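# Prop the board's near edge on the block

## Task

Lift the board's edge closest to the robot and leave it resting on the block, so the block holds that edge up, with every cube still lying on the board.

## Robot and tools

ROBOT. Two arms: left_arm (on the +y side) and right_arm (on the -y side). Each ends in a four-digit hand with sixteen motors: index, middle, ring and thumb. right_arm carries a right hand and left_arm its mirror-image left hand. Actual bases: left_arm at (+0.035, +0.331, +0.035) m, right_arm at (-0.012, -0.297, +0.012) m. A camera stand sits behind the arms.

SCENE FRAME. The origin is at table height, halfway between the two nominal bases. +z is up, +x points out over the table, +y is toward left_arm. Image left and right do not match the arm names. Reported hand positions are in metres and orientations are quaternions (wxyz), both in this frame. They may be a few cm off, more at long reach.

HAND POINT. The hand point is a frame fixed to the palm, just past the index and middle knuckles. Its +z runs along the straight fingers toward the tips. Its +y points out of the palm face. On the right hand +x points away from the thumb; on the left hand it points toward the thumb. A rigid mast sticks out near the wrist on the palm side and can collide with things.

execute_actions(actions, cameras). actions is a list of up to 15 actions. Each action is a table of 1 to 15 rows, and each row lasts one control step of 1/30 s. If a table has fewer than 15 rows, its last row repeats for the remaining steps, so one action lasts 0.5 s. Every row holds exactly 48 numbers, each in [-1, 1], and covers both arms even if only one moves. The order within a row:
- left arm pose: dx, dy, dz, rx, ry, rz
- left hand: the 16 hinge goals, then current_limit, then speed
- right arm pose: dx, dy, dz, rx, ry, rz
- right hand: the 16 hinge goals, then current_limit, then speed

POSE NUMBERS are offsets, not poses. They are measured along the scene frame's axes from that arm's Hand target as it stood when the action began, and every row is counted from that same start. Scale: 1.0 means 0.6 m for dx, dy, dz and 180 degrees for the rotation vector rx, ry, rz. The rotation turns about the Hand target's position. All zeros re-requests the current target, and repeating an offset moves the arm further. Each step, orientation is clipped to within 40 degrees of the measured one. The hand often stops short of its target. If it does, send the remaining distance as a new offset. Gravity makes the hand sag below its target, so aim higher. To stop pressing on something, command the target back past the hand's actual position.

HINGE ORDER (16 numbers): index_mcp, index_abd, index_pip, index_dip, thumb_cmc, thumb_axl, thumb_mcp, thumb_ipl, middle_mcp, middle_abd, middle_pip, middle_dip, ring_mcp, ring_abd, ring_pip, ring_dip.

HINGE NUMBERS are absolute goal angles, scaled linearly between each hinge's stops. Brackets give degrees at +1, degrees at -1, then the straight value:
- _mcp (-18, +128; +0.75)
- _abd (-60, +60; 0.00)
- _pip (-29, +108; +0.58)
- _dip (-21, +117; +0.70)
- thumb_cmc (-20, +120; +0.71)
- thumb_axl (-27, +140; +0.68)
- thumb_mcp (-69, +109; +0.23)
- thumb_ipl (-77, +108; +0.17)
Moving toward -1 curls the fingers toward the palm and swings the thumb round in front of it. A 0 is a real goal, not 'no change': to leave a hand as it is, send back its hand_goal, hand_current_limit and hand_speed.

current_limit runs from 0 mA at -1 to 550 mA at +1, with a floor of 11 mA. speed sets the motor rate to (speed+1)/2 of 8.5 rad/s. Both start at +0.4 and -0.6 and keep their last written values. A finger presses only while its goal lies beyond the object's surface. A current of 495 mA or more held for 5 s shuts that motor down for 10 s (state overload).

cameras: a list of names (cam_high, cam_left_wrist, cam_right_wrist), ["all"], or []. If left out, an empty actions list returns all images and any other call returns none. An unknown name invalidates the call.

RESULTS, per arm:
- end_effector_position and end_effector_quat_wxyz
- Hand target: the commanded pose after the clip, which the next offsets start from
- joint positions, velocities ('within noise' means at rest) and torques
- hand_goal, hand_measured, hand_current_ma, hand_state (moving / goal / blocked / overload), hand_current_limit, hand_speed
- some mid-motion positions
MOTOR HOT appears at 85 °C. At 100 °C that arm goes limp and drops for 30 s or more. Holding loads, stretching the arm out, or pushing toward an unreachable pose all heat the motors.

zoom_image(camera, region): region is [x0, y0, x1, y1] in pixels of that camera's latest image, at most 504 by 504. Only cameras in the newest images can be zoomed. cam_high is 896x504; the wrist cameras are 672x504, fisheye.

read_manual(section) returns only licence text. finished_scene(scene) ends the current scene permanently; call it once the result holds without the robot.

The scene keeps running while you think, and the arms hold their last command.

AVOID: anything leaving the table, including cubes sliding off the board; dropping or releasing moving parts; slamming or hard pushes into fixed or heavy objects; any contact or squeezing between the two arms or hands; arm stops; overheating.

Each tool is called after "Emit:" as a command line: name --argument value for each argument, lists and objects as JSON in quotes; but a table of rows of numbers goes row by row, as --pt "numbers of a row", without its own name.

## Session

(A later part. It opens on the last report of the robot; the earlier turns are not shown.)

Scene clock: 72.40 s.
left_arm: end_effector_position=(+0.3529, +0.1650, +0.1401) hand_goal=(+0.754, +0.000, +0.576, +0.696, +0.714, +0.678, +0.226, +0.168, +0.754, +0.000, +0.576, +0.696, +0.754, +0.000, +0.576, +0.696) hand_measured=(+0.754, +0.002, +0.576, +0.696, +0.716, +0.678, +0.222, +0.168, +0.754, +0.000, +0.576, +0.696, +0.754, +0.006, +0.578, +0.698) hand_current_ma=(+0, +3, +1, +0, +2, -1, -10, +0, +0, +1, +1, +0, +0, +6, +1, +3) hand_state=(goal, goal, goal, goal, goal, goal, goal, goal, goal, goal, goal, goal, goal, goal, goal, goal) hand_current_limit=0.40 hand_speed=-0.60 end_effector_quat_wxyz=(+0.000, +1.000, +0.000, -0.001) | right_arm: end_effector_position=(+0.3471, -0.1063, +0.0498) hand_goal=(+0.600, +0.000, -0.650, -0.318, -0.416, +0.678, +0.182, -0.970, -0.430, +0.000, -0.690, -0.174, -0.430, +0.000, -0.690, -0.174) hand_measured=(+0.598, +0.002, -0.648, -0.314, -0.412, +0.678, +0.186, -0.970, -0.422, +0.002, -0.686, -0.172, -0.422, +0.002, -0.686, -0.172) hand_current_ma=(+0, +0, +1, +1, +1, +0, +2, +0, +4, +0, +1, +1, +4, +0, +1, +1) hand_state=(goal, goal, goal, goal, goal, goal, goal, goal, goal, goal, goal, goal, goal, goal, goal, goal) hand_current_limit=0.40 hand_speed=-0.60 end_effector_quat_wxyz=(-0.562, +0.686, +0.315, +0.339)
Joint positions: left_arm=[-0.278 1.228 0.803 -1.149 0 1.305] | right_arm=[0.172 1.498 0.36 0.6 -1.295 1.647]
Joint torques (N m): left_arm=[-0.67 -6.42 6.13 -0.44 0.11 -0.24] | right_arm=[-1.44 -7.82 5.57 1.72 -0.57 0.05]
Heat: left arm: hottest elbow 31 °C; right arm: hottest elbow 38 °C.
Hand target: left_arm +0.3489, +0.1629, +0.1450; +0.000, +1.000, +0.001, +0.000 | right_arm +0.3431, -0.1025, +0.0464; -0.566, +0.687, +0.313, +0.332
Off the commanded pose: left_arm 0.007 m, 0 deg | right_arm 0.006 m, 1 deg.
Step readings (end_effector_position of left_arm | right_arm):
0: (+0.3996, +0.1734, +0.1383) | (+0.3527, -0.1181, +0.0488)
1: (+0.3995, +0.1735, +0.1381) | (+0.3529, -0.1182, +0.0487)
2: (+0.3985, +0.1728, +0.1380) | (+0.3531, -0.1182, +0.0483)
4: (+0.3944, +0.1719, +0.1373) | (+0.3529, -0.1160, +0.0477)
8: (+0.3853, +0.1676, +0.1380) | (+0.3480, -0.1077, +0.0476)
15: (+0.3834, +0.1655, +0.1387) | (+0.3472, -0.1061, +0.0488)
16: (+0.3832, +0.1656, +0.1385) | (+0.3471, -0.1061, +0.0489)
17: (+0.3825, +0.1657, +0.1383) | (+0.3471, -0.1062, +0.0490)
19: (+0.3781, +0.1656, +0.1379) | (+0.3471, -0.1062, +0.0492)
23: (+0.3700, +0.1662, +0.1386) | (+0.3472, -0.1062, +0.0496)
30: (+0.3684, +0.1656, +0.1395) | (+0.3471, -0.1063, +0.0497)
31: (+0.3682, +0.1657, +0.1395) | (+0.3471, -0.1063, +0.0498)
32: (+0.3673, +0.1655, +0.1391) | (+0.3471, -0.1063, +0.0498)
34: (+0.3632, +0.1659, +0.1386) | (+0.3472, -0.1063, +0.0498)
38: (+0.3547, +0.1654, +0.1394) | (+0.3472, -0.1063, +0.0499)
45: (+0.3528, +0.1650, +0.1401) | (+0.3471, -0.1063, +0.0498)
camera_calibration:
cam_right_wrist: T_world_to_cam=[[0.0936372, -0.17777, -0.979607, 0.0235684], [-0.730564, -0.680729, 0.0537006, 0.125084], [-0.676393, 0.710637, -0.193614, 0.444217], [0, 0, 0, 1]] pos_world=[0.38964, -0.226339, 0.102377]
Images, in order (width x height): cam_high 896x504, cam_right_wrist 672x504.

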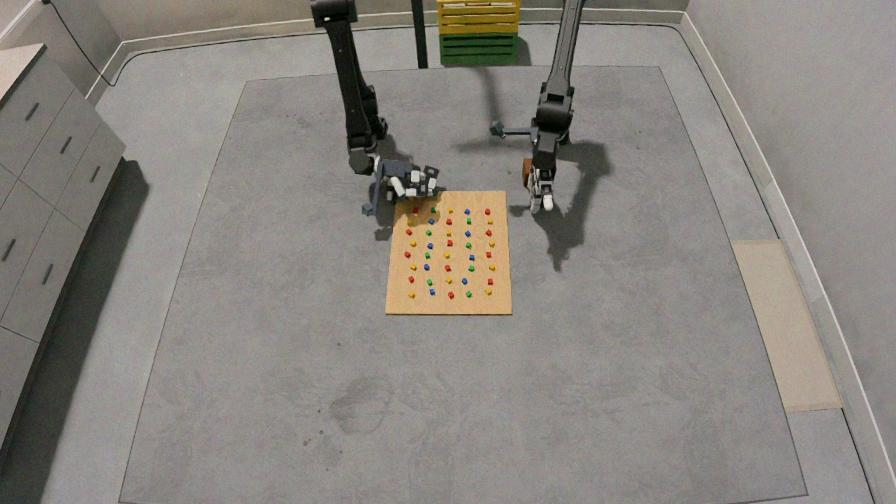

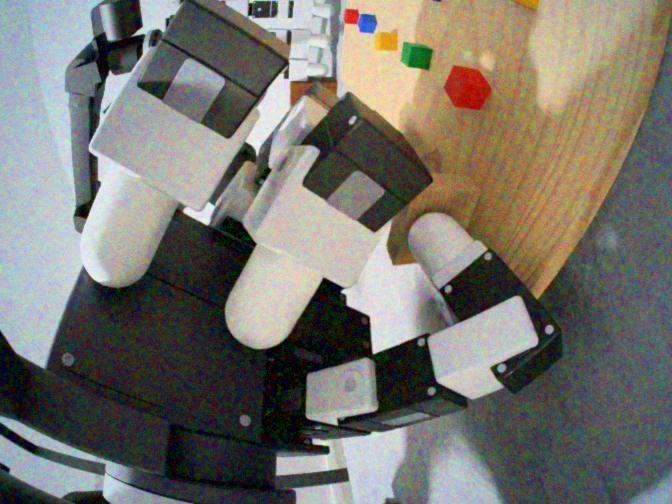

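Emit:
execute_actions --actions '[[[0.017,0,0.083,0,0,0,0.754,0,0.576,0.696,0.714,0.678,0.226,0.168,0.754,0,0.576,0.696,0.754,0,0.576,0.696,0.4,-0.6,0,0,-0.012,0,0,0,0.54,0,-0.65,-0.319,-0.417,0.678,0.16,-0.97,-0.43,0,-0.69,-0.174,-0.43,0,-0.69,-0.174,0.4,-0.6]],[[-0.05,0.035,0.05,0,0,0,0.754,0,0.576,0.696,0.714,0.678,0.226,0.168,0.754,0,0.576,0.696,0.754,0,0.576,0.696,0.4,-0.6,0,0,0,0,0,0,0.47,0,-0.68,-0.35,-0.417,0.678,0.11,-0.98,-0.43,0,-0.69,-0.174,-0.43,0,-0.69,-0.174,0.5,-0.6]],[[-0.083,0.033,0,0,0,0,0.754,0,0.576,0.696,0.714,0.678,0.226,0.168,0.754,0,0.576,0.696,0.754,0,0.576,0.696,0.4,-0.6,0,0,0,0,0,0,0.32,0,-0.75,-0.45,-0.417,0.678,-0.03,-1,-0.43,0,-0.69,-0.174,-0.43,0,-0.69,-0.174,0.77,-0.6]],[[-0.083,0.033,0,0,0,0,0.754,0,0.576,0.696,0.714,0.678,0.226,0.168,0.754,0,0.576,0.696,0.754,0,0.576,0.696,0.4,-0.6,0.03,0,0.035,0,0,0,0.3,0,-0.75,-0.45,-0.417,0.678,-0.05,-1,-0.43,0,-0.69,-0.174,-0.43,0,-0.69,-0.174,0.77,-0.6]]]' --cameras '["cam_high","cam_right_wrist"]'

Emit:
zoom_image --camera "cam_high" --region '[500, 120, 580, 200]'

Emit:
zoom_image --camera "cam_right_wrist" --region '[400, 130, 600, 350]'

Scene clock: 83.17 s.
left_arm: end_effector_position=(+0.2317, +0.2214, +0.2220) hand_goal=(+0.754, +0.000, +0.576, +0.696, +0.714, +0.678, +0.226, +0.168, +0.754, +0.000, +0.576, +0.696, +0.754, +0.000, +0.576, +0.696) hand_measured=(+0.754, +0.002, +0.576, +0.696, +0.716, +0.678, +0.222, +0.168, +0.754, +0.000, +0.576, +0.696, +0.754, +0.002, +0.576, +0.698) hand_current_ma=(+0, +2, +1, +0, +1, -1, -10, +0, +0, +1, +1, +0, -1, +2, +1, +2) hand_state=(goal, goal, goal, goal, goal, goal, goal, goal, goal, goal, goal, goal, goal, goal, goal, goal) hand_current_limit=0.40 hand_speed=-0.60 end_effector_quat_wxyz=(+0.000, +1.000, +0.002, +0.000) | right_arm: end_effector_position=(+0.3497, -0.1052, +0.0468) hand_goal=(+0.300, +0.000, -0.750, -0.450, -0.416, +0.678, -0.050, -1.000, -0.430, +0.000, -0.690, -0.174, -0.430, +0.000, -0.690, -0.174) hand_measured=(+0.562, -0.030, -0.648, -0.400, -0.404, +0.690, +0.158, -0.986, -0.422, +0.002, -0.686, -0.172, -0.422, +0.002, -0.686, -0.172) hand_current_ma=(+487, -30, +246, +83, +8, +12, +487, +16, +4, +0, +1, +1, +4, +0, +1, +1) hand_state=(blocked, blocked, blocked, blocked, goal, goal, blocked, goal, goal, goal, goal, goal, goal, goal, goal, goal) hand_current_limit=0.77 hand_speed=-0.60 end_effector_quat_wxyz=(-0.569, +0.693, +0.304, +0.323)
Joint positions: left_arm=[-0.151 0.756 0.742 -1.556 0 1.425] | right_arm=[0.172 1.504 0.384 0.545 -1.301 1.653]
Joint torques (N m): left_arm=[1.32 -0.79 7.25 -0.47 0.12 0.09] | right_arm=[-2.02 -10.4 8.24 0.75 -0.64 -0.06]
Heat: left arm: hottest elbow 31 °C; right arm: hottest elbow 37 °C.
Hand target: left_arm +0.2295, +0.2235, +0.2249; +0.000, +1.000, +0.001, +0.001 | right_arm +0.3611, -0.1025, +0.0601; -0.566, +0.687, +0.313, +0.332
Off the commanded pose: left_arm 0.004 m, 0 deg | right_arm 0.018 m, 2 deg.
Step readings (end_effector_position of left_arm | right_arm):
0: (+0.3530, +0.1651, +0.1401) | (+0.3470, -0.1063, +0.0498)
1: (+0.3525, +0.1652, +0.1402) | (+0.3471, -0.1063, +0.0499)
2: (+0.3505, +0.1657, +0.1402) | (+0.3473, -0.1063, +0.0499)
4: (+0.3448, +0.1673, +0.1435) | (+0.3475, -0.1061, +0.0495)
8: (+0.3420, +0.1681, +0.1584) | (+0.3477, -0.1058, +0.0491)
15: (+0.3471, +0.1666, +0.1732) | (+0.3479, -0.1055, +0.0492)
16: (+0.3465, +0.1668, +0.1734) | (+0.3477, -0.1056, +0.0491)
17: (+0.3443, +0.1674, +0.1739) | (+0.3479, -0.1056, +0.0490)
19: (+0.3376, +0.1702, +0.1790) | (+0.3480, -0.1056, +0.0489)
23: (+0.3265, +0.1777, +0.1978) | (+0.3481, -0.1056, +0.0489)
30: (+0.3197, +0.1832, +0.2068) | (+0.3481, -0.1056, +0.0489)
31: (+0.3194, +0.1833, +0.2068) | (+0.3481, -0.1056, +0.0489)
32: (+0.3183, +0.1841, +0.2075) | (+0.3482, -0.1056, +0.0488)
34: (+0.3119, +0.1870, +0.2096) | (+0.3483, -0.1057, +0.0482)
38: (+0.2916, +0.1952, +0.2173) | (+0.3485, -0.1057, +0.0484)
45: (+0.2833, +0.2003, +0.2239) | (+0.3485, -0.1057, +0.0484)
46: (+0.2826, +0.2006, +0.2234) | (+0.3485, -0.1057, +0.0484)
47: (+0.2799, +0.2016, +0.2223) | (+0.3483, -0.1057, +0.0481)
49: (+0.2690, +0.2055, +0.2184) | (+0.3489, -0.1054, +0.0479)
53: (+0.2423, +0.2148, +0.2164) | (+0.3495, -0.1052, +0.0477)
60: (+0.2332, +0.2207, +0.2221) | (+0.3497, -0.1052, +0.0471)
camera_calibration:
cam_right_wrist: T_world_to_cam=[[0.0524061, -0.178638, -0.982518, 0.0349379], [-0.724802, -0.683615, 0.0856329, 0.124188], [-0.686961, 0.707643, -0.165303, 0.446657], [0, 0, 0, 1]] pos_world=[0.395017, -0.224935, 0.0975262]
Images, in order (width x height): cam_high 896x504, cam_right_wrist 672x504.

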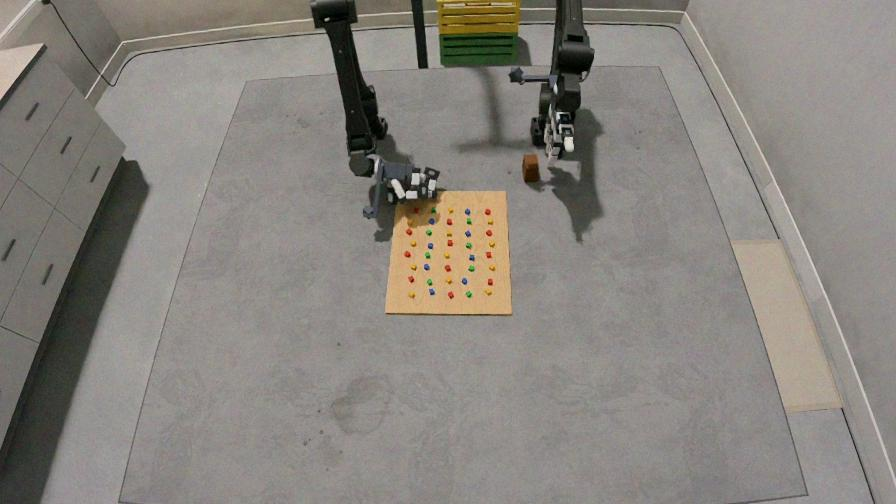

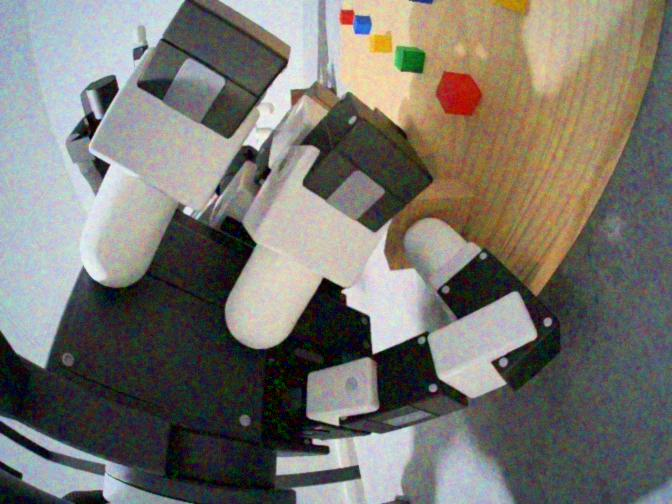

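Scaled by 6.300 from the camera's 896x504 image, which has a finer 1280x720 frame.

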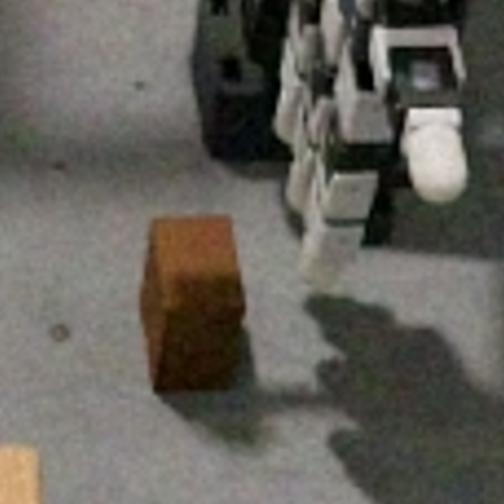

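Scaled by 2.291 from the camera's 672x504 image, which has a finer 960x720 frame.

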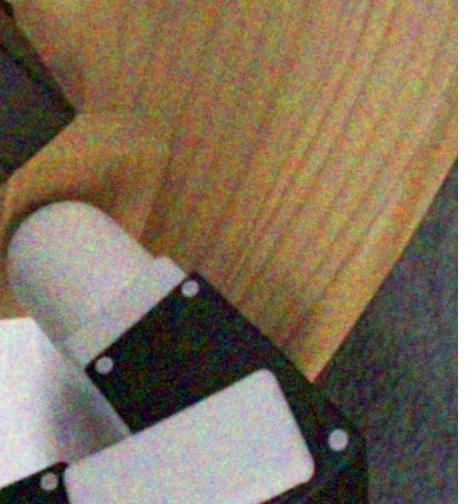

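Emit:
execute_actions --actions '[[[-0.023,0,-0.075,0,0,0,0.754,0,0.576,0.696,0.714,0.678,0.226,0.168,0.754,0,0.576,0.696,0.754,0,0.576,0.696,0.4,-0.6,0.02,0,0.022,0,0,0,0.3,0,-0.75,-0.45,-0.417,0.678,-0.05,-1,-0.43,0,-0.69,-0.174,-0.43,0,-0.69,-0.174,0.77,-0.6]],[[0,0,-0.058,0,0,0,0.754,0,0.576,0.696,0.714,0.678,0.226,0.168,0.754,0,0.576,0.696,0.754,0,0.576,0.696,0.4,-0.6,0.02,0,0.022,0,0,0,0.3,0,-0.75,-0.45,-0.417,0.678,-0.05,-1,-0.43,0,-0.69,-0.174,-0.43,0,-0.69,-0.174,0.77,-0.6]],[[0.003,-0.045,0.003,0,0,0,0.754,0,0.576,0.696,0.714,0.678,0.226,0.168,0.754,0,0.576,0.696,0.754,0,0.576,0.696,0.4,-0.6,0.005,0,0.02,0,0,0,0.3,0,-0.75,-0.45,-0.417,0.678,-0.05,-1,-0.43,0,-0.69,-0.174,-0.43,0,-0.69,-0.174,0.77,-0.6]],[[0.003,-0.045,0.003,0,0,0,0.754,0,0.576,0.696,0.714,0.678,0.226,0.168,0.754,0,0.576,0.696,0.754,0,0.576,0.696,0.4,-0.6,0,0,0.02,0,0,0,0.3,0,-0.75,-0.45,-0.417,0.678,-0.05,-1,-0.43,0,-0.69,-0.174,-0.43,0,-0.69,-0.174,0.77,-0.6]]]' --cameras '["cam_high","cam_right_wrist"]'

Emit:
zoom_image --camera "cam_high" --region '[470, 120, 550, 200]'

Scene clock: 93.10 s.
left_arm: end_effector_position=(+0.2042, +0.1781, +0.1349) hand_goal=(+0.754, +0.000, +0.576, +0.696, +0.714, +0.678, +0.226, +0.168, +0.754, +0.000, +0.576, +0.696, +0.754, +0.000, +0.576, +0.696) hand_measured=(+0.756, +0.002, +0.578, +0.696, +0.714, +0.678, +0.222, +0.168, +0.754, +0.000, +0.576, +0.696, +0.754, +0.002, +0.576, +0.698) hand_current_ma=(+1, +2, +2, +0, +1, -1, -10, +0, +0, +1, +1, +0, -1, +2, +1, +2) hand_state=(goal, goal, goal, goal, goal, goal, goal, goal, goal, goal, goal, goal, goal, goal, goal, goal) hand_current_limit=0.40 hand_speed=-0.60 end_effector_quat_wxyz=(-0.007, +1.000, +0.000, -0.019) | right_arm: end_effector_position=(+0.3535, -0.1053, +0.0681) hand_goal=(+0.300, +0.000, -0.750, -0.450, -0.416, +0.678, -0.050, -1.000, -0.430, +0.000, -0.690, -0.174, -0.430, +0.000, -0.690, -0.174) hand_measured=(+0.562, -0.026, -0.648, -0.412, -0.398, +0.696, +0.158, -0.986, -0.422, +0.002, -0.686, -0.172, -0.422, +0.002, -0.686, -0.172) hand_current_ma=(+487, -22, +246, +54, +16, +20, +487, +16, +4, +0, +1, +1, +4, +0, +1, +1) hand_state=(blocked, blocked, blocked, blocked, goal, goal, blocked, goal, goal, goal, goal, goal, goal, goal, goal, goal) hand_current_limit=0.77 hand_speed=-0.60 end_effector_quat_wxyz=(-0.576, +0.712, +0.279, +0.288)
Joint positions: left_arm=[-0.44 0.784 0.527 -1.354 0.004 1.141] | right_arm=[0.172 1.401 0.454 0.27 -1.296 1.645]
Joint torques (N m): left_arm=[-0.38 0.62 9.42 0.69 -0.01 -0.2] | right_arm=[-2.84 -11.75 13.19 1.11 -1.29 -0.23]
Heat: left arm: hottest elbow 31 °C; right arm: hottest elbow 37 °C.
Hand target: left_arm +0.2193, +0.1696, +0.1487; +0.000, +1.000, +0.001, +0.001 | right_arm +0.3881, -0.1025, +0.1105; -0.566, +0.687, +0.313, +0.332
Off the commanded pose: left_arm 0.022 m, 2 deg | right_arm 0.055 m, 7 deg.
Step readings (end_effector_position of left_arm | right_arm):
0: (+0.2317, +0.2214, +0.2220) | (+0.3497, -0.1052, +0.0468)
1: (+0.2314, +0.2214, +0.2215) | (+0.3498, -0.1052, +0.0468)
2: (+0.2304, +0.2216, +0.2194) | (+0.3501, -0.1051, +0.0472)
4: (+0.2258, +0.2222, +0.2075) | (+0.3506, -0.1051, +0.0474)
8: (+0.2104, +0.2244, +0.1812) | (+0.3511, -0.1052, +0.0474)
15: (+0.2115, +0.2242, +0.1766) | (+0.3511, -0.1053, +0.0469)
16: (+0.2117, +0.2242, +0.1763) | (+0.3512, -0.1053, +0.0470)
17: (+0.2125, +0.2241, +0.1749) | (+0.3515, -0.1053, +0.0472)
19: (+0.2140, +0.2239, +0.1668) | (+0.3518, -0.1053, +0.0476)
23: (+0.2086, +0.2246, +0.1488) | (+0.3520, -0.1053, +0.0481)
30: (+0.2114, +0.2242, +0.1455) | (+0.3520, -0.1053, +0.0484)
31: (+0.2116, +0.2242, +0.1455) | (+0.3520, -0.1053, +0.0484)
32: (+0.2116, +0.2231, +0.1455) | (+0.3521, -0.1054, +0.0485)
34: (+0.2102, +0.2169, +0.1452) | (+0.3524, -0.1054, +0.0504)
38: (+0.2055, +0.2034, +0.1441) | (+0.3526, -0.1054, +0.0557)
45: (+0.2075, +0.2004, +0.1420) | (+0.3528, -0.1053, +0.0575)
46: (+0.2078, +0.2001, +0.1420) | (+0.3527, -0.1053, +0.0574)
47: (+0.2081, +0.1992, +0.1417) | (+0.3527, -0.1054, +0.0576)
49: (+0.2062, +0.1930, +0.1406) | (+0.3530, -0.1054, +0.0596)
53: (+0.2013, +0.1808, +0.1375) | (+0.3535, -0.1053, +0.0661)
60: (+0.2028, +0.1781, +0.1352) | (+0.3536, -0.1053, +0.0684)
camera_calibration:
cam_right_wrist: T_world_to_cam=[[-0.0399239, -0.194484, -0.980093, 0.0865595], [-0.714907, -0.679715, 0.164, 0.116555], [-0.698079, 0.707223, -0.111901, 0.453193], [0, 0, 0, 1]] pos_world=[0.403147, -0.22445, 0.116434]
Images, in order (width x height): cam_high 896x504, cam_right_wrist 672x504.

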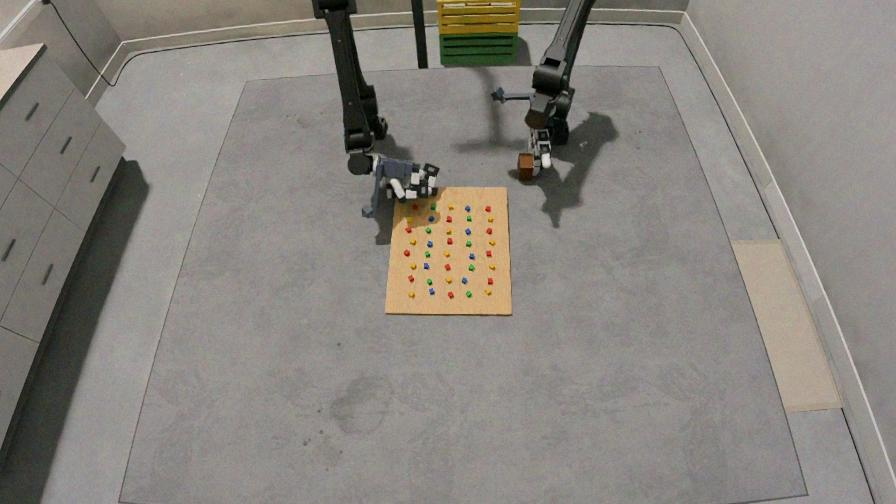

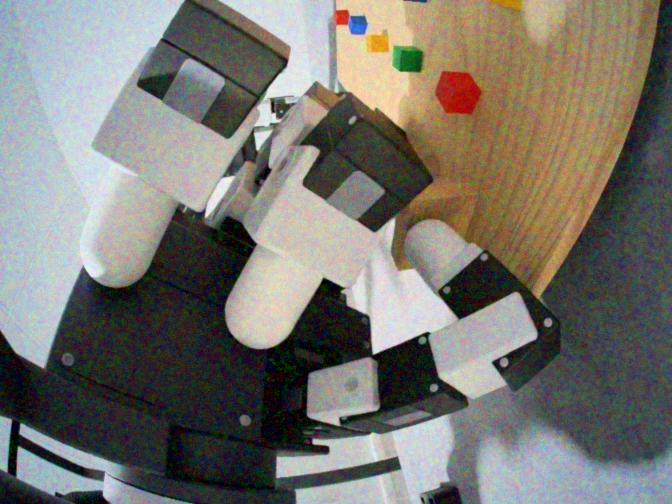

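Scaled by 6.300 from the camera's 896x504 image, which has a finer 1280x720 frame.

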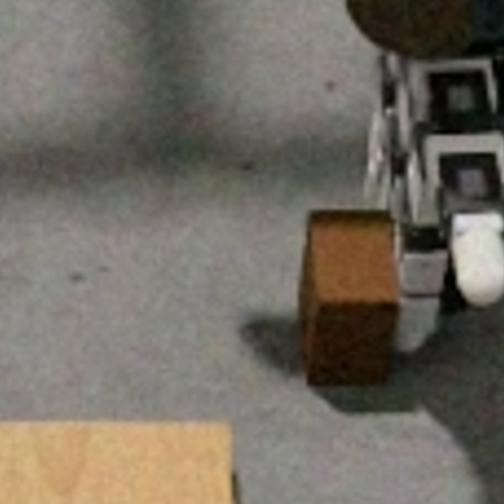

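Emit:
execute_actions --actions '[[[0.003,-0.045,0.006,0,0,0,0.754,0,0.576,0.696,0.714,0.678,0.226,0.168,0.754,0,0.576,0.696,0.754,0,0.576,0.696,0.4,-0.6,0,0,0.022,0,0,0,0.3,0,-0.75,-0.45,-0.417,0.678,-0.05,-1,-0.43,0,-0.69,-0.174,-0.43,0,-0.69,-0.174,0.77,-0.6]],[[0.004,-0.045,0.006,0,0,0,0.754,0,0.576,0.696,0.714,0.678,0.226,0.168,0.754,0,0.576,0.696,0.754,0,0.576,0.696,0.4,-0.6,0,0,0.022,0,0,0,0.3,0,-0.75,-0.45,-0.417,0.678,-0.05,-1,-0.43,0,-0.69,-0.174,-0.43,0,-0.69,-0.174,0.77,-0.6]],[[0.004,-0.045,0.006,0,0,0,0.754,0,0.576,0.696,0.714,0.678,0.226,0.168,0.754,0,0.576,0.696,0.754,0,0.576,0.696,0.4,-0.6,0,0,0.022,0,0,0,0.3,0,-0.75,-0.45,-0.417,0.678,-0.05,-1,-0.43,0,-0.69,-0.174,-0.43,0,-0.69,-0.174,0.77,-0.6]],[[0.004,-0.045,0.004,0,0,0,0.754,0,0.576,0.696,0.714,0.678,0.226,0.168,0.754,0,0.576,0.696,0.754,0,0.576,0.696,0.4,-0.6,0,0,0.022,0,0,0,0.3,0,-0.75,-0.45,-0.417,0.678,-0.05,-1,-0.43,0,-0.69,-0.174,-0.43,0,-0.69,-0.174,0.77,-0.6]]]' --cameras '["cam_high","cam_right_wrist"]'

Emit:
zoom_image --camera "cam_high" --region '[430, 120, 530, 200]'

Scene clock: 100.20 s.
left_arm: end_effector_position=(+0.2137, +0.0800, +0.1441) hand_goal=(+0.754, +0.000, +0.576, +0.696, +0.714, +0.678, +0.226, +0.168, +0.754, +0.000, +0.576, +0.696, +0.754, +0.000, +0.576, +0.696) hand_measured=(+0.754, +0.002, +0.578, +0.696, +0.714, +0.678, +0.222, +0.168, +0.756, +0.000, +0.576, +0.696, +0.754, +0.002, +0.576, +0.698) hand_current_ma=(+1, +2, +2, +0, +0, -1, -10, +0, +2, +0, +1, +0, -1, +2, +1, +2) hand_state=(goal, goal, goal, goal, goal, goal, goal, goal, goal, goal, goal, goal, goal, goal, goal, goal) hand_current_limit=0.40 hand_speed=-0.60 end_effector_quat_wxyz=(-0.017, +1.000, +0.000, -0.018) | right_arm: end_effector_position=(+0.3537, -0.1055, +0.1121) hand_goal=(+0.300, +0.000, -0.750, -0.450, -0.416, +0.678, -0.050, -1.000, -0.430, +0.000, -0.690, -0.174, -0.430, +0.000, -0.690, -0.174) hand_measured=(+0.562, -0.018, -0.648, -0.412, -0.398, +0.696, +0.158, -0.986, -0.422, +0.002, -0.686, -0.172, -0.422, +0.002, -0.686, -0.172) hand_current_ma=(+487, -12, +246, +54, +16, +21, +487, +18, +4, +0, +1, +1, +4, +0, +1, +1) hand_state=(blocked, goal, blocked, blocked, goal, goal, blocked, goal, goal, goal, goal, goal, goal, goal, goal, goal) hand_current_limit=0.77 hand_speed=-0.60 end_effector_quat_wxyz=(-0.576, +0.714, +0.277, +0.285)
Joint positions: left_arm=[-0.825 1.017 0.674 -1.278 0.002 0.757] | right_arm=[0.172 1.26 0.506 0.066 -1.294 1.643]
Joint torques (N m): left_arm=[-0.56 -1.67 10.09 0.72 -0.03 -0.2] | right_arm=[-2.84 -11.22 15.75 1.14 -1.36 -0.2]
Heat: left arm: hottest elbow 32 °C; right arm: hottest elbow 38 °C.
Hand target: left_arm +0.2282, +0.0615, +0.1619; +0.000, +1.000, +0.001, +0.000 | right_arm +0.3881, -0.1025, +0.1633; -0.566, +0.687, +0.313, +0.332
Off the commanded pose: left_arm 0.030 m, 3 deg | right_arm 0.062 m, 8 deg.
Step readings (end_effector_position of left_arm | right_arm):
0: (+0.2042, +0.1782, +0.1349) | (+0.3535, -0.1053, +0.0682)
1: (+0.2042, +0.1781, +0.1348) | (+0.3534, -0.1054, +0.0681)
2: (+0.2040, +0.1770, +0.1345) | (+0.3535, -0.1053, +0.0684)
4: (+0.2018, +0.1716, +0.1337) | (+0.3535, -0.1054, +0.0703)
8: (+0.1987, +0.1590, +0.1336) | (+0.3543, -0.1053, +0.0774)
15: (+0.2014, +0.1558, +0.1335) | (+0.3544, -0.1053, +0.0801)
16: (+0.2018, +0.1555, +0.1338) | (+0.3544, -0.1053, +0.0800)
17: (+0.2020, +0.1545, +0.1338) | (+0.3544, -0.1053, +0.0802)
19: (+0.2014, +0.1488, +0.1345) | (+0.3542, -0.1054, +0.0817)
23: (+0.2019, +0.1346, +0.1374) | (+0.3545, -0.1053, +0.0882)
30: (+0.2055, +0.1307, +0.1379) | (+0.3547, -0.1053, +0.0912)
31: (+0.2058, +0.1305, +0.1379) | (+0.3546, -0.1053, +0.0911)
32: (+0.2059, +0.1296, +0.1378) | (+0.3545, -0.1054, +0.0912)
34: (+0.2053, +0.1241, +0.1384) | (+0.3539, -0.1054, +0.0923)
38: (+0.2059, +0.1097, +0.1407) | (+0.3540, -0.1054, +0.0985)
45: (+0.2094, +0.1055, +0.1416) | (+0.3545, -0.1054, +0.1020)
46: (+0.2095, +0.1054, +0.1416) | (+0.3544, -0.1054, +0.1019)
47: (+0.2095, +0.1042, +0.1416) | (+0.3542, -0.1054, +0.1020)
49: (+0.2093, +0.0991, +0.1419) | (+0.3537, -0.1055, +0.1032)
53: (+0.2100, +0.0844, +0.1436) | (+0.3539, -0.1055, +0.1091)
60: (+0.2131, +0.0800, +0.1442) | (+0.3544, -0.1054, +0.1127)
camera_calibration:
cam_right_wrist: T_world_to_cam=[[-0.0474025, -0.196792, -0.979299, 0.131952], [-0.714174, -0.678767, 0.170969, 0.108439], [-0.698361, 0.707494, -0.108369, 0.458131], [0, 0, 0, 1]] pos_world=[0.40364, -0.224553, 0.160328]
Images, in order (width x height): cam_high 896x504, cam_right_wrist 672x504.

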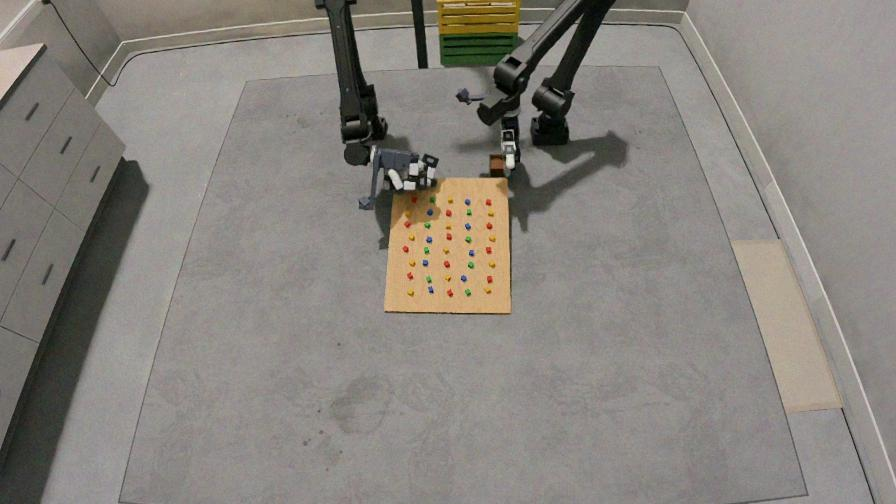

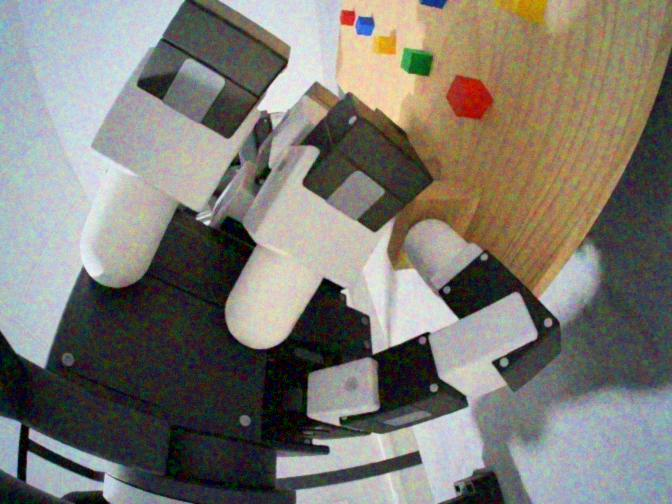

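Scaled by 5.040 from the camera's 896x504 image, which has a finer 1280x720 frame.

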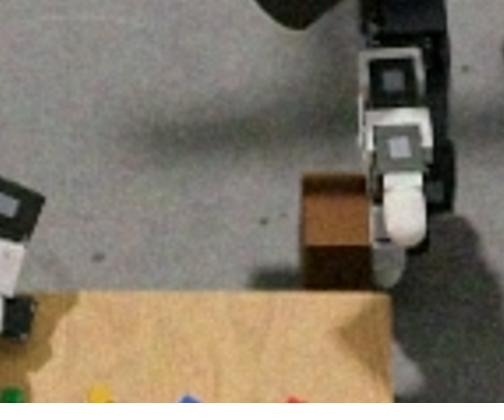

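Emit:
execute_actions --actions '[[[0.002,-0.041,0.003,0,0,0,0.754,0,0.576,0.696,0.714,0.678,0.226,0.168,0.754,0,0.576,0.696,0.754,0,0.576,0.696,0.4,-0.6,0,0,0.022,0,0,0,0.3,0,-0.75,-0.45,-0.417,0.678,-0.05,-1,-0.43,0,-0.69,-0.174,-0.43,0,-0.69,-0.174,0.77,-0.6]],[[0.002,-0.041,0.003,0,0,0,0.754,0,0.576,0.696,0.714,0.678,0.226,0.168,0.754,0,0.576,0.696,0.754,0,0.576,0.696,0.4,-0.6,0,0,0.022,0,0,0,0.3,0,-0.75,-0.45,-0.417,0.678,-0.05,-1,-0.43,0,-0.69,-0.174,-0.43,0,-0.69,-0.174,0.77,-0.6]],[[0.002,-0.041,0,0,0,0,0.754,0,0.576,0.696,0.714,0.678,0.226,0.168,0.754,0,0.576,0.696,0.754,0,0.576,0.696,0.4,-0.6,0,0,0.006,0,0,0,0.3,0,-0.75,-0.45,-0.417,0.678,-0.05,-1,-0.43,0,-0.69,-0.174,-0.43,0,-0.69,-0.174,0.77,-0.6]],[[0.002,-0.041,0,0,0,0,0.754,0,0.576,0.696,0.714,0.678,0.226,0.168,0.754,0,0.576,0.696,0.754,0,0.576,0.696,0.4,-0.6,0,0,0,0,0,0,0.3,0,-0.75,-0.45,-0.417,0.678,-0.05,-1,-0.43,0,-0.69,-0.174,-0.43,0,-0.69,-0.174,0.77,-0.6]]]' --cameras '["cam_high","cam_right_wrist"]'

Emit:
zoom_image --camera "cam_high" --region '[410, 120, 510, 200]'

Scene clock: 107.73 s.
left_arm: end_effector_position=(+0.2225, -0.0149, +0.1488) hand_goal=(+0.754, +0.000, +0.576, +0.696, +0.714, +0.678, +0.226, +0.168, +0.754, +0.000, +0.576, +0.696, +0.754, +0.000, +0.576, +0.696) hand_measured=(+0.756, +0.002, +0.578, +0.696, +0.714, +0.678, +0.222, +0.168, +0.756, +0.000, +0.578, +0.696, +0.754, +0.002, +0.576, +0.698) hand_current_ma=(+2, +2, +2, +0, +0, -1, -10, +0, +3, +0, +1, +0, -1, +2, +1, +2) hand_state=(goal, goal, goal, goal, goal, goal, goal, goal, goal, goal, goal, goal, goal, goal, goal, goal) hand_current_limit=0.40 hand_speed=-0.60 end_effector_quat_wxyz=(-0.021, +1.000, -0.001, -0.013) | right_arm: end_effector_position=(+0.3543, -0.1055, +0.1358) hand_goal=(+0.300, +0.000, -0.750, -0.450, -0.416, +0.678, -0.050, -1.000, -0.430, +0.000, -0.690, -0.174, -0.430, +0.000, -0.690, -0.174) hand_measured=(+0.562, -0.014, -0.648, -0.412, -0.398, +0.696, +0.158, -0.986, -0.422, +0.002, -0.686, -0.172, -0.422, +0.002, -0.686, -0.172) hand_current_ma=(+487, -9, +246, +54, +17, +21, +487, +18, +4, +0, +1, +1, +4, +0, +1, +1) hand_state=(blocked, goal, blocked, blocked, goal, goal, blocked, goal, goal, goal, goal, goal, goal, goal, goal, goal) hand_current_limit=0.77 hand_speed=-0.60 end_effector_quat_wxyz=(-0.577, +0.716, +0.275, +0.282)
Joint positions: left_arm=[-1.018 1.253 0.859 -1.226 -0.001 0.565] | right_arm=[0.172 1.201 0.547 -0.045 -1.294 1.64]
Joint torques (N m): left_arm=[-0.62 -4.42 9.98 0.65 0.06 -0.18] | right_arm=[-2.9 -11.28 16.95 1.06 -1.38 -0.2]
Heat: left arm: hottest elbow 33 °C; right arm: hottest elbow 40 °C.
Hand target: left_arm +0.2330, -0.0368, +0.1655; +0.000, +1.000, +0.001, +0.000 | right_arm +0.3882, -0.1025, +0.1934; -0.566, +0.686, +0.313, +0.332
Off the commanded pose: left_arm 0.029 m, 3 deg | right_arm 0.067 m, 8 deg.
Step readings (end_effector_position of left_arm | right_arm):
0: (+0.2137, +0.0800, +0.1440) | (+0.3537, -0.1055, +0.1121)
1: (+0.2138, +0.0799, +0.1441) | (+0.3538, -0.1055, +0.1122)
2: (+0.2135, +0.0786, +0.1443) | (+0.3537, -0.1055, +0.1124)
4: (+0.2133, +0.0741, +0.1444) | (+0.3535, -0.1056, +0.1137)
8: (+0.2136, +0.0605, +0.1458) | (+0.3539, -0.1055, +0.1199)
15: (+0.2154, +0.0567, +0.1461) | (+0.3545, -0.1054, +0.1237)
16: (+0.2156, +0.0565, +0.1461) | (+0.3542, -0.1055, +0.1235)
17: (+0.2154, +0.0554, +0.1461) | (+0.3541, -0.1055, +0.1236)
19: (+0.2156, +0.0509, +0.1463) | (+0.3537, -0.1055, +0.1246)
23: (+0.2163, +0.0371, +0.1480) | (+0.3540, -0.1055, +0.1303)
30: (+0.2179, +0.0328, +0.1485) | (+0.3547, -0.1054, +0.1344)
31: (+0.2180, +0.0328, +0.1483) | (+0.3546, -0.1054, +0.1343)
32: (+0.2176, +0.0317, +0.1481) | (+0.3544, -0.1054, +0.1342)
34: (+0.2180, +0.0273, +0.1479) | (+0.3541, -0.1055, +0.1341)
38: (+0.2188, +0.0134, +0.1484) | (+0.3541, -0.1055, +0.1345)
45: (+0.2200, +0.0092, +0.1486) | (+0.3543, -0.1055, +0.1358)
46: (+0.2202, +0.0091, +0.1486) | (+0.3543, -0.1055, +0.1357)
47: (+0.2199, +0.0079, +0.1486) | (+0.3543, -0.1055, +0.1358)
49: (+0.2203, +0.0033, +0.1485) | (+0.3543, -0.1055, +0.1357)
53: (+0.2214, -0.0106, +0.1490) | (+0.3543, -0.1055, +0.1358)
60: (+0.2223, -0.0149, +0.1490) | (+0.3543, -0.1055, +0.1358)
camera_calibration:
cam_right_wrist: T_world_to_cam=[[-0.0562684, -0.198594, -0.978465, 0.157982], [-0.71221, -0.678831, 0.178735, 0.10312], [-0.699708, 0.70693, -0.103244, 0.460765], [0, 0, 0, 1]] pos_world=[0.404733, -0.224353, 0.18372]
Images, in order (width x height): cam_high 896x504, cam_right_wrist 672x504.

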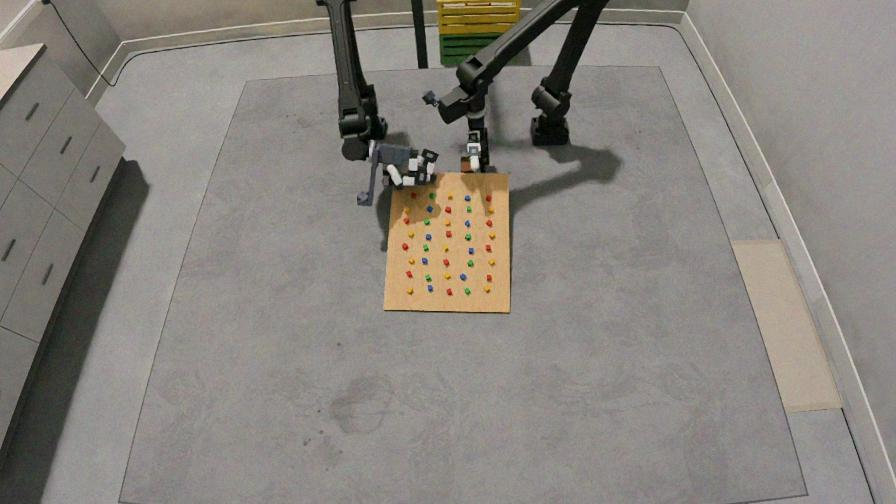

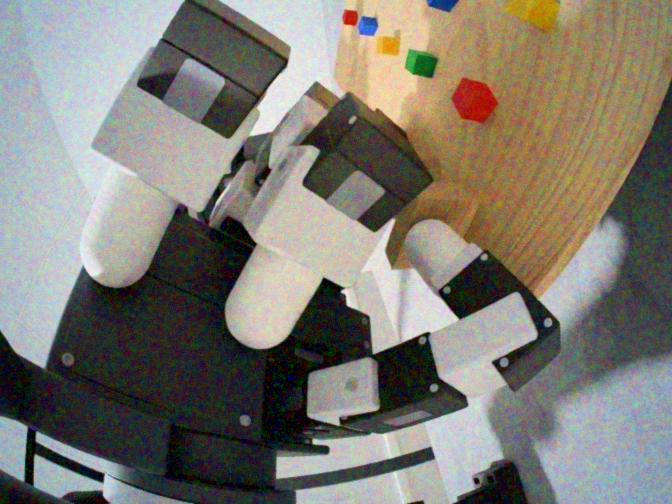

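Scaled by 5.040 from the camera's 896x504 image, which has a finer 1280x720 frame.

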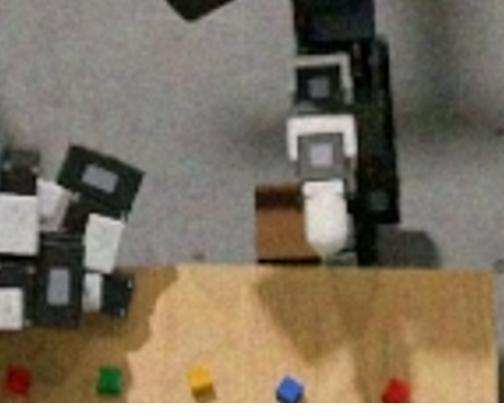

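Emit:
execute_actions --actions '[[[0,0.08,0,0,0,0,0.754,0,0.576,0.696,0.714,0.678,0.226,0.168,0.754,0,0.576,0.696,0.754,0,0.576,0.696,0.4,-0.6,0,0,0,0,0,0,0.3,0,-0.75,-0.45,-0.417,0.678,-0.05,-1,-0.43,0,-0.69,-0.174,-0.43,0,-0.69,-0.174,0.77,-0.6]],[[-0.08,0,0,0,0,0,0.754,0,0.576,0.696,0.714,0.678,0.226,0.168,0.754,0,0.576,0.696,0.754,0,0.576,0.696,0.4,-0.6,0,0,0,0,0,0,0.3,0,-0.75,-0.45,-0.417,0.678,-0.05,-1,-0.43,0,-0.69,-0.174,-0.43,0,-0.69,-0.174,0.77,-0.6]],[[-0.082,0,-0.015,0,0,0,0.754,0,0.576,0.696,0.714,0.678,0.226,0.168,0.754,0,0.576,0.696,0.754,0,0.576,0.696,0.4,-0.6,0,0,0,0,0,0,0.3,0,-0.75,-0.45,-0.417,0.678,-0.05,-1,-0.43,0,-0.69,-0.174,-0.43,0,-0.69,-0.174,0.77,-0.6]],[[0,-0.05,-0.01,0,0,0,0.754,0,0.576,0.696,0.714,0.678,0.226,0.168,0.754,0,0.576,0.696,0.754,0,0.576,0.696,0.4,-0.6,0,0,0,0,0,0,0.3,0,-0.75,-0.45,-0.417,0.678,-0.05,-1,-0.43,0,-0.69,-0.174,-0.43,0,-0.69,-0.174,0.77,-0.6]],[[0,-0.045,0,0,0,0,0.754,0,0.576,0.696,0.714,0.678,0.226,0.168,0.754,0,0.576,0.696,0.754,0,0.576,0.696,0.4,-0.6,0,0,0,0,0,0,0.3,0,-0.75,-0.45,-0.417,0.678,-0.05,-1,-0.43,0,-0.69,-0.174,-0.43,0,-0.69,-0.174,0.77,-0.6]]]' --cameras '["cam_high","cam_left_wrist"]'

Emit:
zoom_image --camera "cam_high" --region '[410, 120, 510, 200]'

Scene clock: 118.07 s.
left_arm: end_effector_position=(+0.1318, -0.0243, +0.1354) hand_goal=(+0.754, +0.000, +0.576, +0.696, +0.714, +0.678, +0.226, +0.168, +0.754, +0.000, +0.576, +0.696, +0.754, +0.000, +0.576, +0.696) hand_measured=(+0.754, +0.002, +0.578, +0.696, +0.714, +0.678, +0.222, +0.168, +0.754, +0.000, +0.578, +0.696, +0.754, +0.002, +0.576, +0.698) hand_current_ma=(+0, +2, +2, +0, +0, -1, -10, +0, +0, +0, +1, +0, -1, +2, +1, +2) hand_state=(goal, goal, goal, goal, goal, goal, goal, goal, goal, goal, goal, goal, goal, goal, goal, goal) hand_current_limit=0.40 hand_speed=-0.60 end_effector_quat_wxyz=(-0.020, +1.000, -0.001, -0.007) | right_arm: end_effector_position=(+0.3543, -0.1055, +0.1358) hand_goal=(+0.300, +0.000, -0.750, -0.450, -0.416, +0.678, -0.050, -1.000, -0.430, +0.000, -0.690, -0.174, -0.430, +0.000, -0.690, -0.174) hand_measured=(+0.562, -0.014, -0.648, -0.412, -0.398, +0.696, +0.158, -0.986, -0.422, +0.002, -0.686, -0.172, -0.422, +0.002, -0.686, -0.172) hand_current_ma=(+487, -9, +246, +54, +17, +21, +487, +18, +4, +0, +1, +1, +4, +0, +1, +1) hand_state=(blocked, goal, blocked, blocked, goal, goal, blocked, goal, goal, goal, goal, goal, goal, goal, goal, goal) hand_current_limit=0.77 hand_speed=-0.60 end_effector_quat_wxyz=(-0.577, +0.716, +0.275, +0.282)
Joint positions: left_arm=[-1.312 1.185 0.765 -1.193 0.002 0.271] | right_arm=[0.172 1.201 0.547 -0.045 -1.294 1.64]
Joint torques (N m): left_arm=[-0.38 -2.96 9.51 0.59 -0.11 -0.2] | right_arm=[-3.02 -11.16 16.95 1.09 -1.37 -0.19]
Heat: left arm: hottest elbow 34 °C; right arm: hottest elbow 41 °C.
Hand target: left_arm +0.1359, -0.0458, +0.1505; +0.000, +1.000, +0.001, +0.000 | right_arm +0.3882, -0.1025, +0.1934; -0.566, +0.686, +0.313, +0.332
Off the commanded pose: left_arm 0.027 m, 2 deg | right_arm 0.067 m, 8 deg.
Step readings (end_effector_position of left_arm | right_arm):
0: (+0.2225, -0.0148, +0.1488) | (+0.3543, -0.1055, +0.1358)
1: (+0.2225, -0.0148, +0.1488) | (+0.3543, -0.1055, +0.1358)
2: (+0.2228, -0.0147, +0.1490) | (+0.3543, -0.1055, +0.1358)
4: (+0.2247, -0.0119, +0.1505) | (+0.3543, -0.1055, +0.1358)
8: (+0.2306, +0.0027, +0.1562) | (+0.3543, -0.1055, +0.1358)
15: (+0.2331, +0.0082, +0.1615) | (+0.3543, -0.1055, +0.1358)
16: (+0.2329, +0.0084, +0.1613) | (+0.3543, -0.1055, +0.1358)
17: (+0.2315, +0.0090, +0.1608) | (+0.3543, -0.1055, +0.1358)
19: (+0.2216, +0.0107, +0.1582) | (+0.3543, -0.1055, +0.1358)
23: (+0.1933, +0.0112, +0.1571) | (+0.3543, -0.1055, +0.1358)
30: (+0.1870, +0.0097, +0.1608) | (+0.3543, -0.1055, +0.1358)
31: (+0.1870, +0.0098, +0.1607) | (+0.3543, -0.1055, +0.1358)
32: (+0.1849, +0.0098, +0.1600) | (+0.3543, -0.1055, +0.1358)
34: (+0.1729, +0.0109, +0.1565) | (+0.3543, -0.1055, +0.1358)
38: (+0.1413, +0.0115, +0.1508) | (+0.3543, -0.1055, +0.1358)
45: (+0.1364, +0.0109, +0.1512) | (+0.3543, -0.1055, +0.1358)
46: (+0.1366, +0.0110, +0.1512) | (+0.3543, -0.1055, +0.1358)
47: (+0.1362, +0.0108, +0.1510) | (+0.3543, -0.1055, +0.1358)
49: (+0.1346, +0.0093, +0.1488) | (+0.3543, -0.1055, +0.1358)
53: (+0.1301, +0.0047, +0.1376) | (+0.3543, -0.1055, +0.1358)
60: (+0.1302, +0.0037, +0.1322) | (+0.3543, -0.1055, +0.1358)
61: (+0.1304, +0.0034, +0.1325) | (+0.3543, -0.1055, +0.1358)
62: (+0.1303, +0.0025, +0.1327) | (+0.3543, -0.1055, +0.1358)
64: (+0.1304, -0.0032, +0.1336) | (+0.3543, -0.1055, +0.1358)
68: (+0.1311, -0.0194, +0.1360) | (+0.3543, -0.1055, +0.1358)
75: (+0.1316, -0.0243, +0.1355) | (+0.3543, -0.1055, +0.1358)
camera_calibration:
cam_left_wrist: T_world_to_cam=[[-0.770015, 0.636813, 0.0393087, 0.07753], [0.428011, 0.469884, 0.77202, -0.203091], [0.473162, 0.611292, -0.634381, 0.165107], [0, 0, 0, 1]] pos_world=[0.0685023, -0.0548715, 0.258484]
Images, in order (width x height): cam_high 896x504, cam_left_wrist 672x504.

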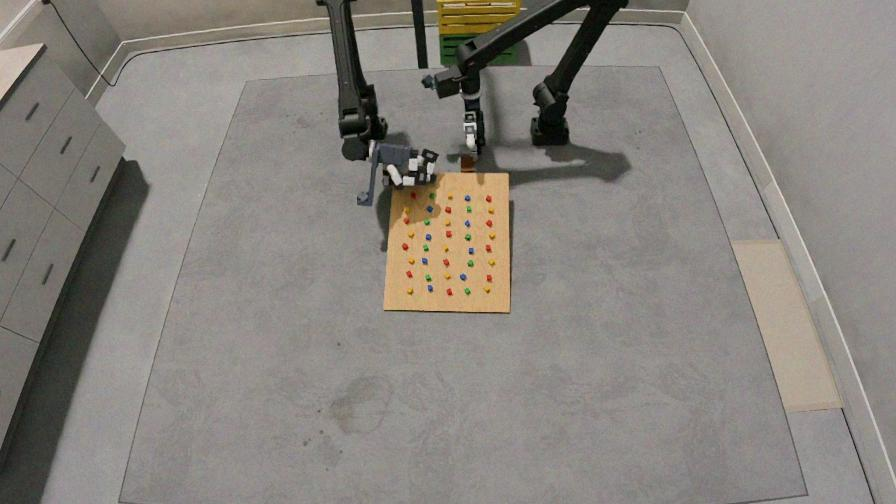

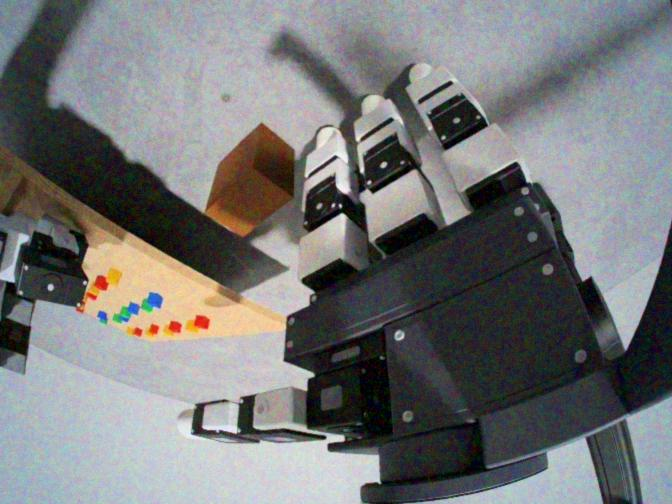

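Scaled by 5.040 from the camera's 896x504 image, which has a finer 1280x720 frame.

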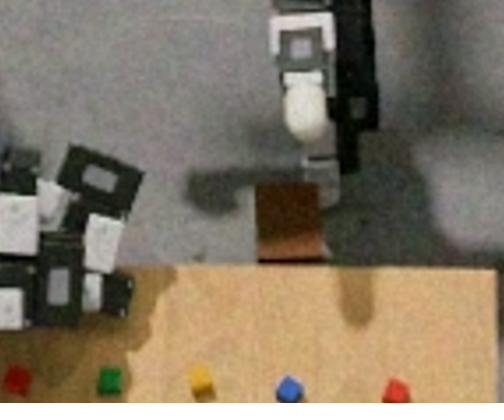

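Emit:
execute_actions --actions '[[[0.005,-0.035,0.005,0,0,0,0.754,0,0.576,0.696,0.714,0.678,0.226,0.168,0.754,0,0.576,0.696,0.754,0,0.576,0.696,0.4,-0.6,0,0,0,0,0,0,0.3,0,-0.75,-0.45,-0.417,0.678,-0.05,-1,-0.43,0,-0.69,-0.174,-0.43,0,-0.69,-0.174,0.77,-0.6]],[[0.03,-0.005,0,0,0,0,0.754,0,0.576,0.696,0.714,0.678,0.226,0.168,0.754,0,0.576,0.696,0.754,0,0.576,0.696,0.4,-0.6,0,0,0,0,0,0,0.3,0,-0.75,-0.45,-0.417,0.678,-0.05,-1,-0.43,0,-0.69,-0.174,-0.43,0,-0.69,-0.174,0.77,-0.6]]]' --cameras '["cam_high","cam_left_wrist"]'

Emit:
zoom_image --camera "cam_high" --region '[410, 120, 510, 200]'

Scene clock: 122.73 s.
left_arm: end_effector_position=(+0.1480, -0.0487, +0.1385) hand_goal=(+0.754, +0.000, +0.576, +0.696, +0.714, +0.678, +0.226, +0.168, +0.754, +0.000, +0.576, +0.696, +0.754, +0.000, +0.576, +0.696) hand_measured=(+0.754, +0.002, +0.578, +0.696, +0.714, +0.678, +0.222, +0.168, +0.754, +0.000, +0.578, +0.696, +0.754, +0.002, +0.576, +0.698) hand_current_ma=(+0, +2, +2, +0, +0, -1, -10, +0, +0, +0, +1, +0, -1, +2, +1, +2) hand_state=(goal, goal, goal, goal, goal, goal, goal, goal, goal, goal, goal, goal, goal, goal, goal, goal) hand_current_limit=0.40 hand_speed=-0.60 end_effector_quat_wxyz=(-0.021, +1.000, +0.004, -0.006) | right_arm: end_effector_position=(+0.3543, -0.1055, +0.1358) hand_goal=(+0.300, +0.000, -0.750, -0.450, -0.416, +0.678, -0.050, -1.000, -0.430, +0.000, -0.690, -0.174, -0.430, +0.000, -0.690, -0.174) hand_measured=(+0.562, -0.014, -0.648, -0.412, -0.398, +0.696, +0.158, -0.986, -0.422, +0.002, -0.686, -0.172, -0.422, +0.002, -0.686, -0.172) hand_current_ma=(+487, -9, +246, +54, +17, +21, +487, +18, +4, +0, +1, +1, +4, +0, +1, +1) hand_state=(blocked, goal, blocked, blocked, goal, goal, blocked, goal, goal, goal, goal, goal, goal, goal, goal, goal) hand_current_limit=0.77 hand_speed=-0.60 end_effector_quat_wxyz=(-0.577, +0.716, +0.275, +0.282)
Joint positions: left_arm=[-1.286 1.262 0.837 -1.19 -0.001 0.288] | right_arm=[0.172 1.201 0.547 -0.045 -1.294 1.64]
Joint torques (N m): left_arm=[1.03 -4.48 9.59 0.64 -0.07 0.05] | right_arm=[-2.9 -11.11 16.95 1.07 -1.38 -0.19]
Heat: left arm: hottest elbow 34 °C; right arm: hottest elbow 41 °C.
Hand target: left_arm +0.1569, -0.0699, +0.1535; +0.000, +1.000, +0.001, +0.000 | right_arm +0.3882, -0.1025, +0.1934; -0.566, +0.686, +0.313, +0.332
Off the commanded pose: left_arm 0.027 m, 3 deg | right_arm 0.067 m, 8 deg.
Step readings (end_effector_position of left_arm | right_arm):
0: (+0.1318, -0.0243, +0.1354) | (+0.3543, -0.1055, +0.1358)
1: (+0.1319, -0.0244, +0.1354) | (+0.3543, -0.1055, +0.1358)
2: (+0.1321, -0.0254, +0.1356) | (+0.3543, -0.1055, +0.1358)
4: (+0.1327, -0.0298, +0.1361) | (+0.3543, -0.1055, +0.1358)
8: (+0.1350, -0.0420, +0.1385) | (+0.3543, -0.1055, +0.1358)
15: (+0.1357, -0.0452, +0.1389) | (+0.3543, -0.1055, +0.1358)
16: (+0.1357, -0.0452, +0.1389) | (+0.3543, -0.1055, +0.1358)
17: (+0.1359, -0.0454, +0.1389) | (+0.3543, -0.1055, +0.1358)
19: (+0.1375, -0.0465, +0.1386) | (+0.3543, -0.1055, +0.1358)
23: (+0.1452, -0.0483, +0.1384) | (+0.3543, -0.1055, +0.1358)
30: (+0.1482, -0.0485, +0.1383) | (+0.3543, -0.1055, +0.1358)
camera_calibration:
cam_left_wrist: T_world_to_cam=[[-0.77535, 0.630295, 0.0395177, 0.105893], [0.422773, 0.471548, 0.77389, -0.200447], [0.469144, 0.616742, -0.632086, 0.174885], [0, 0, 0, 1]] pos_world=[0.0848016, -0.0800825, 0.261482]
Images, in order (width x height): cam_high 896x504, cam_left_wrist 672x504.

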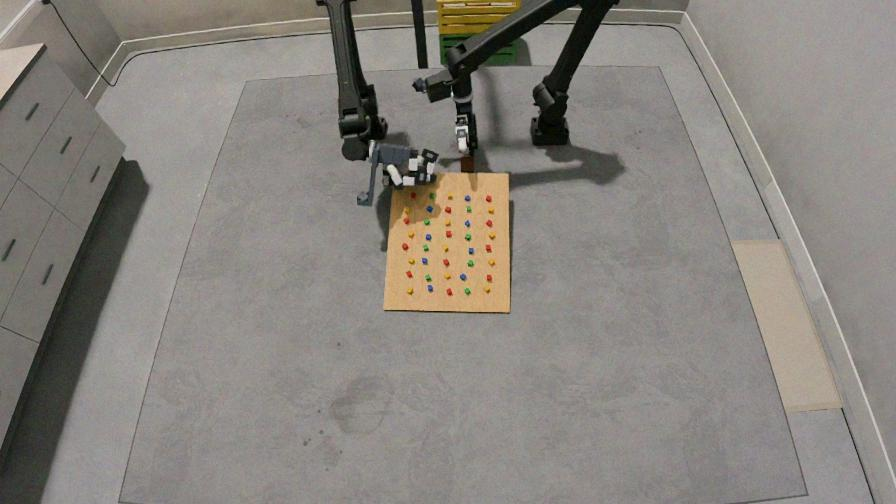

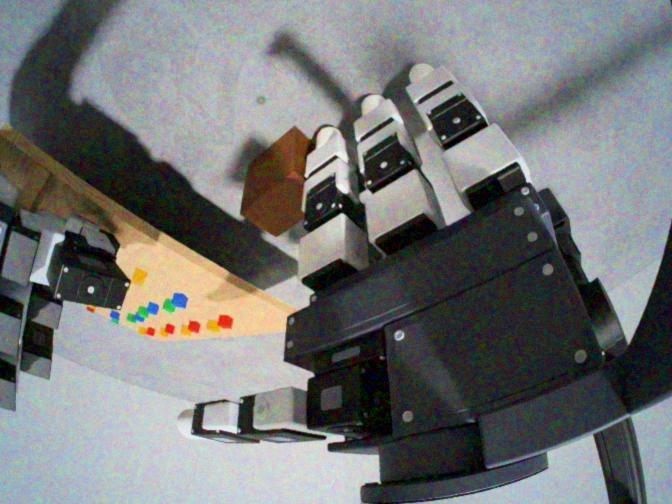

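Scaled by 5.040 from the camera's 896x504 image, which has a finer 1280x720 frame.

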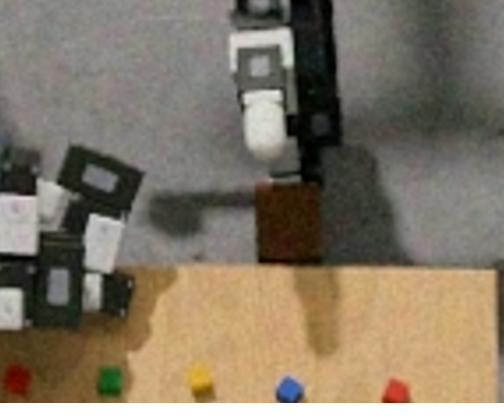

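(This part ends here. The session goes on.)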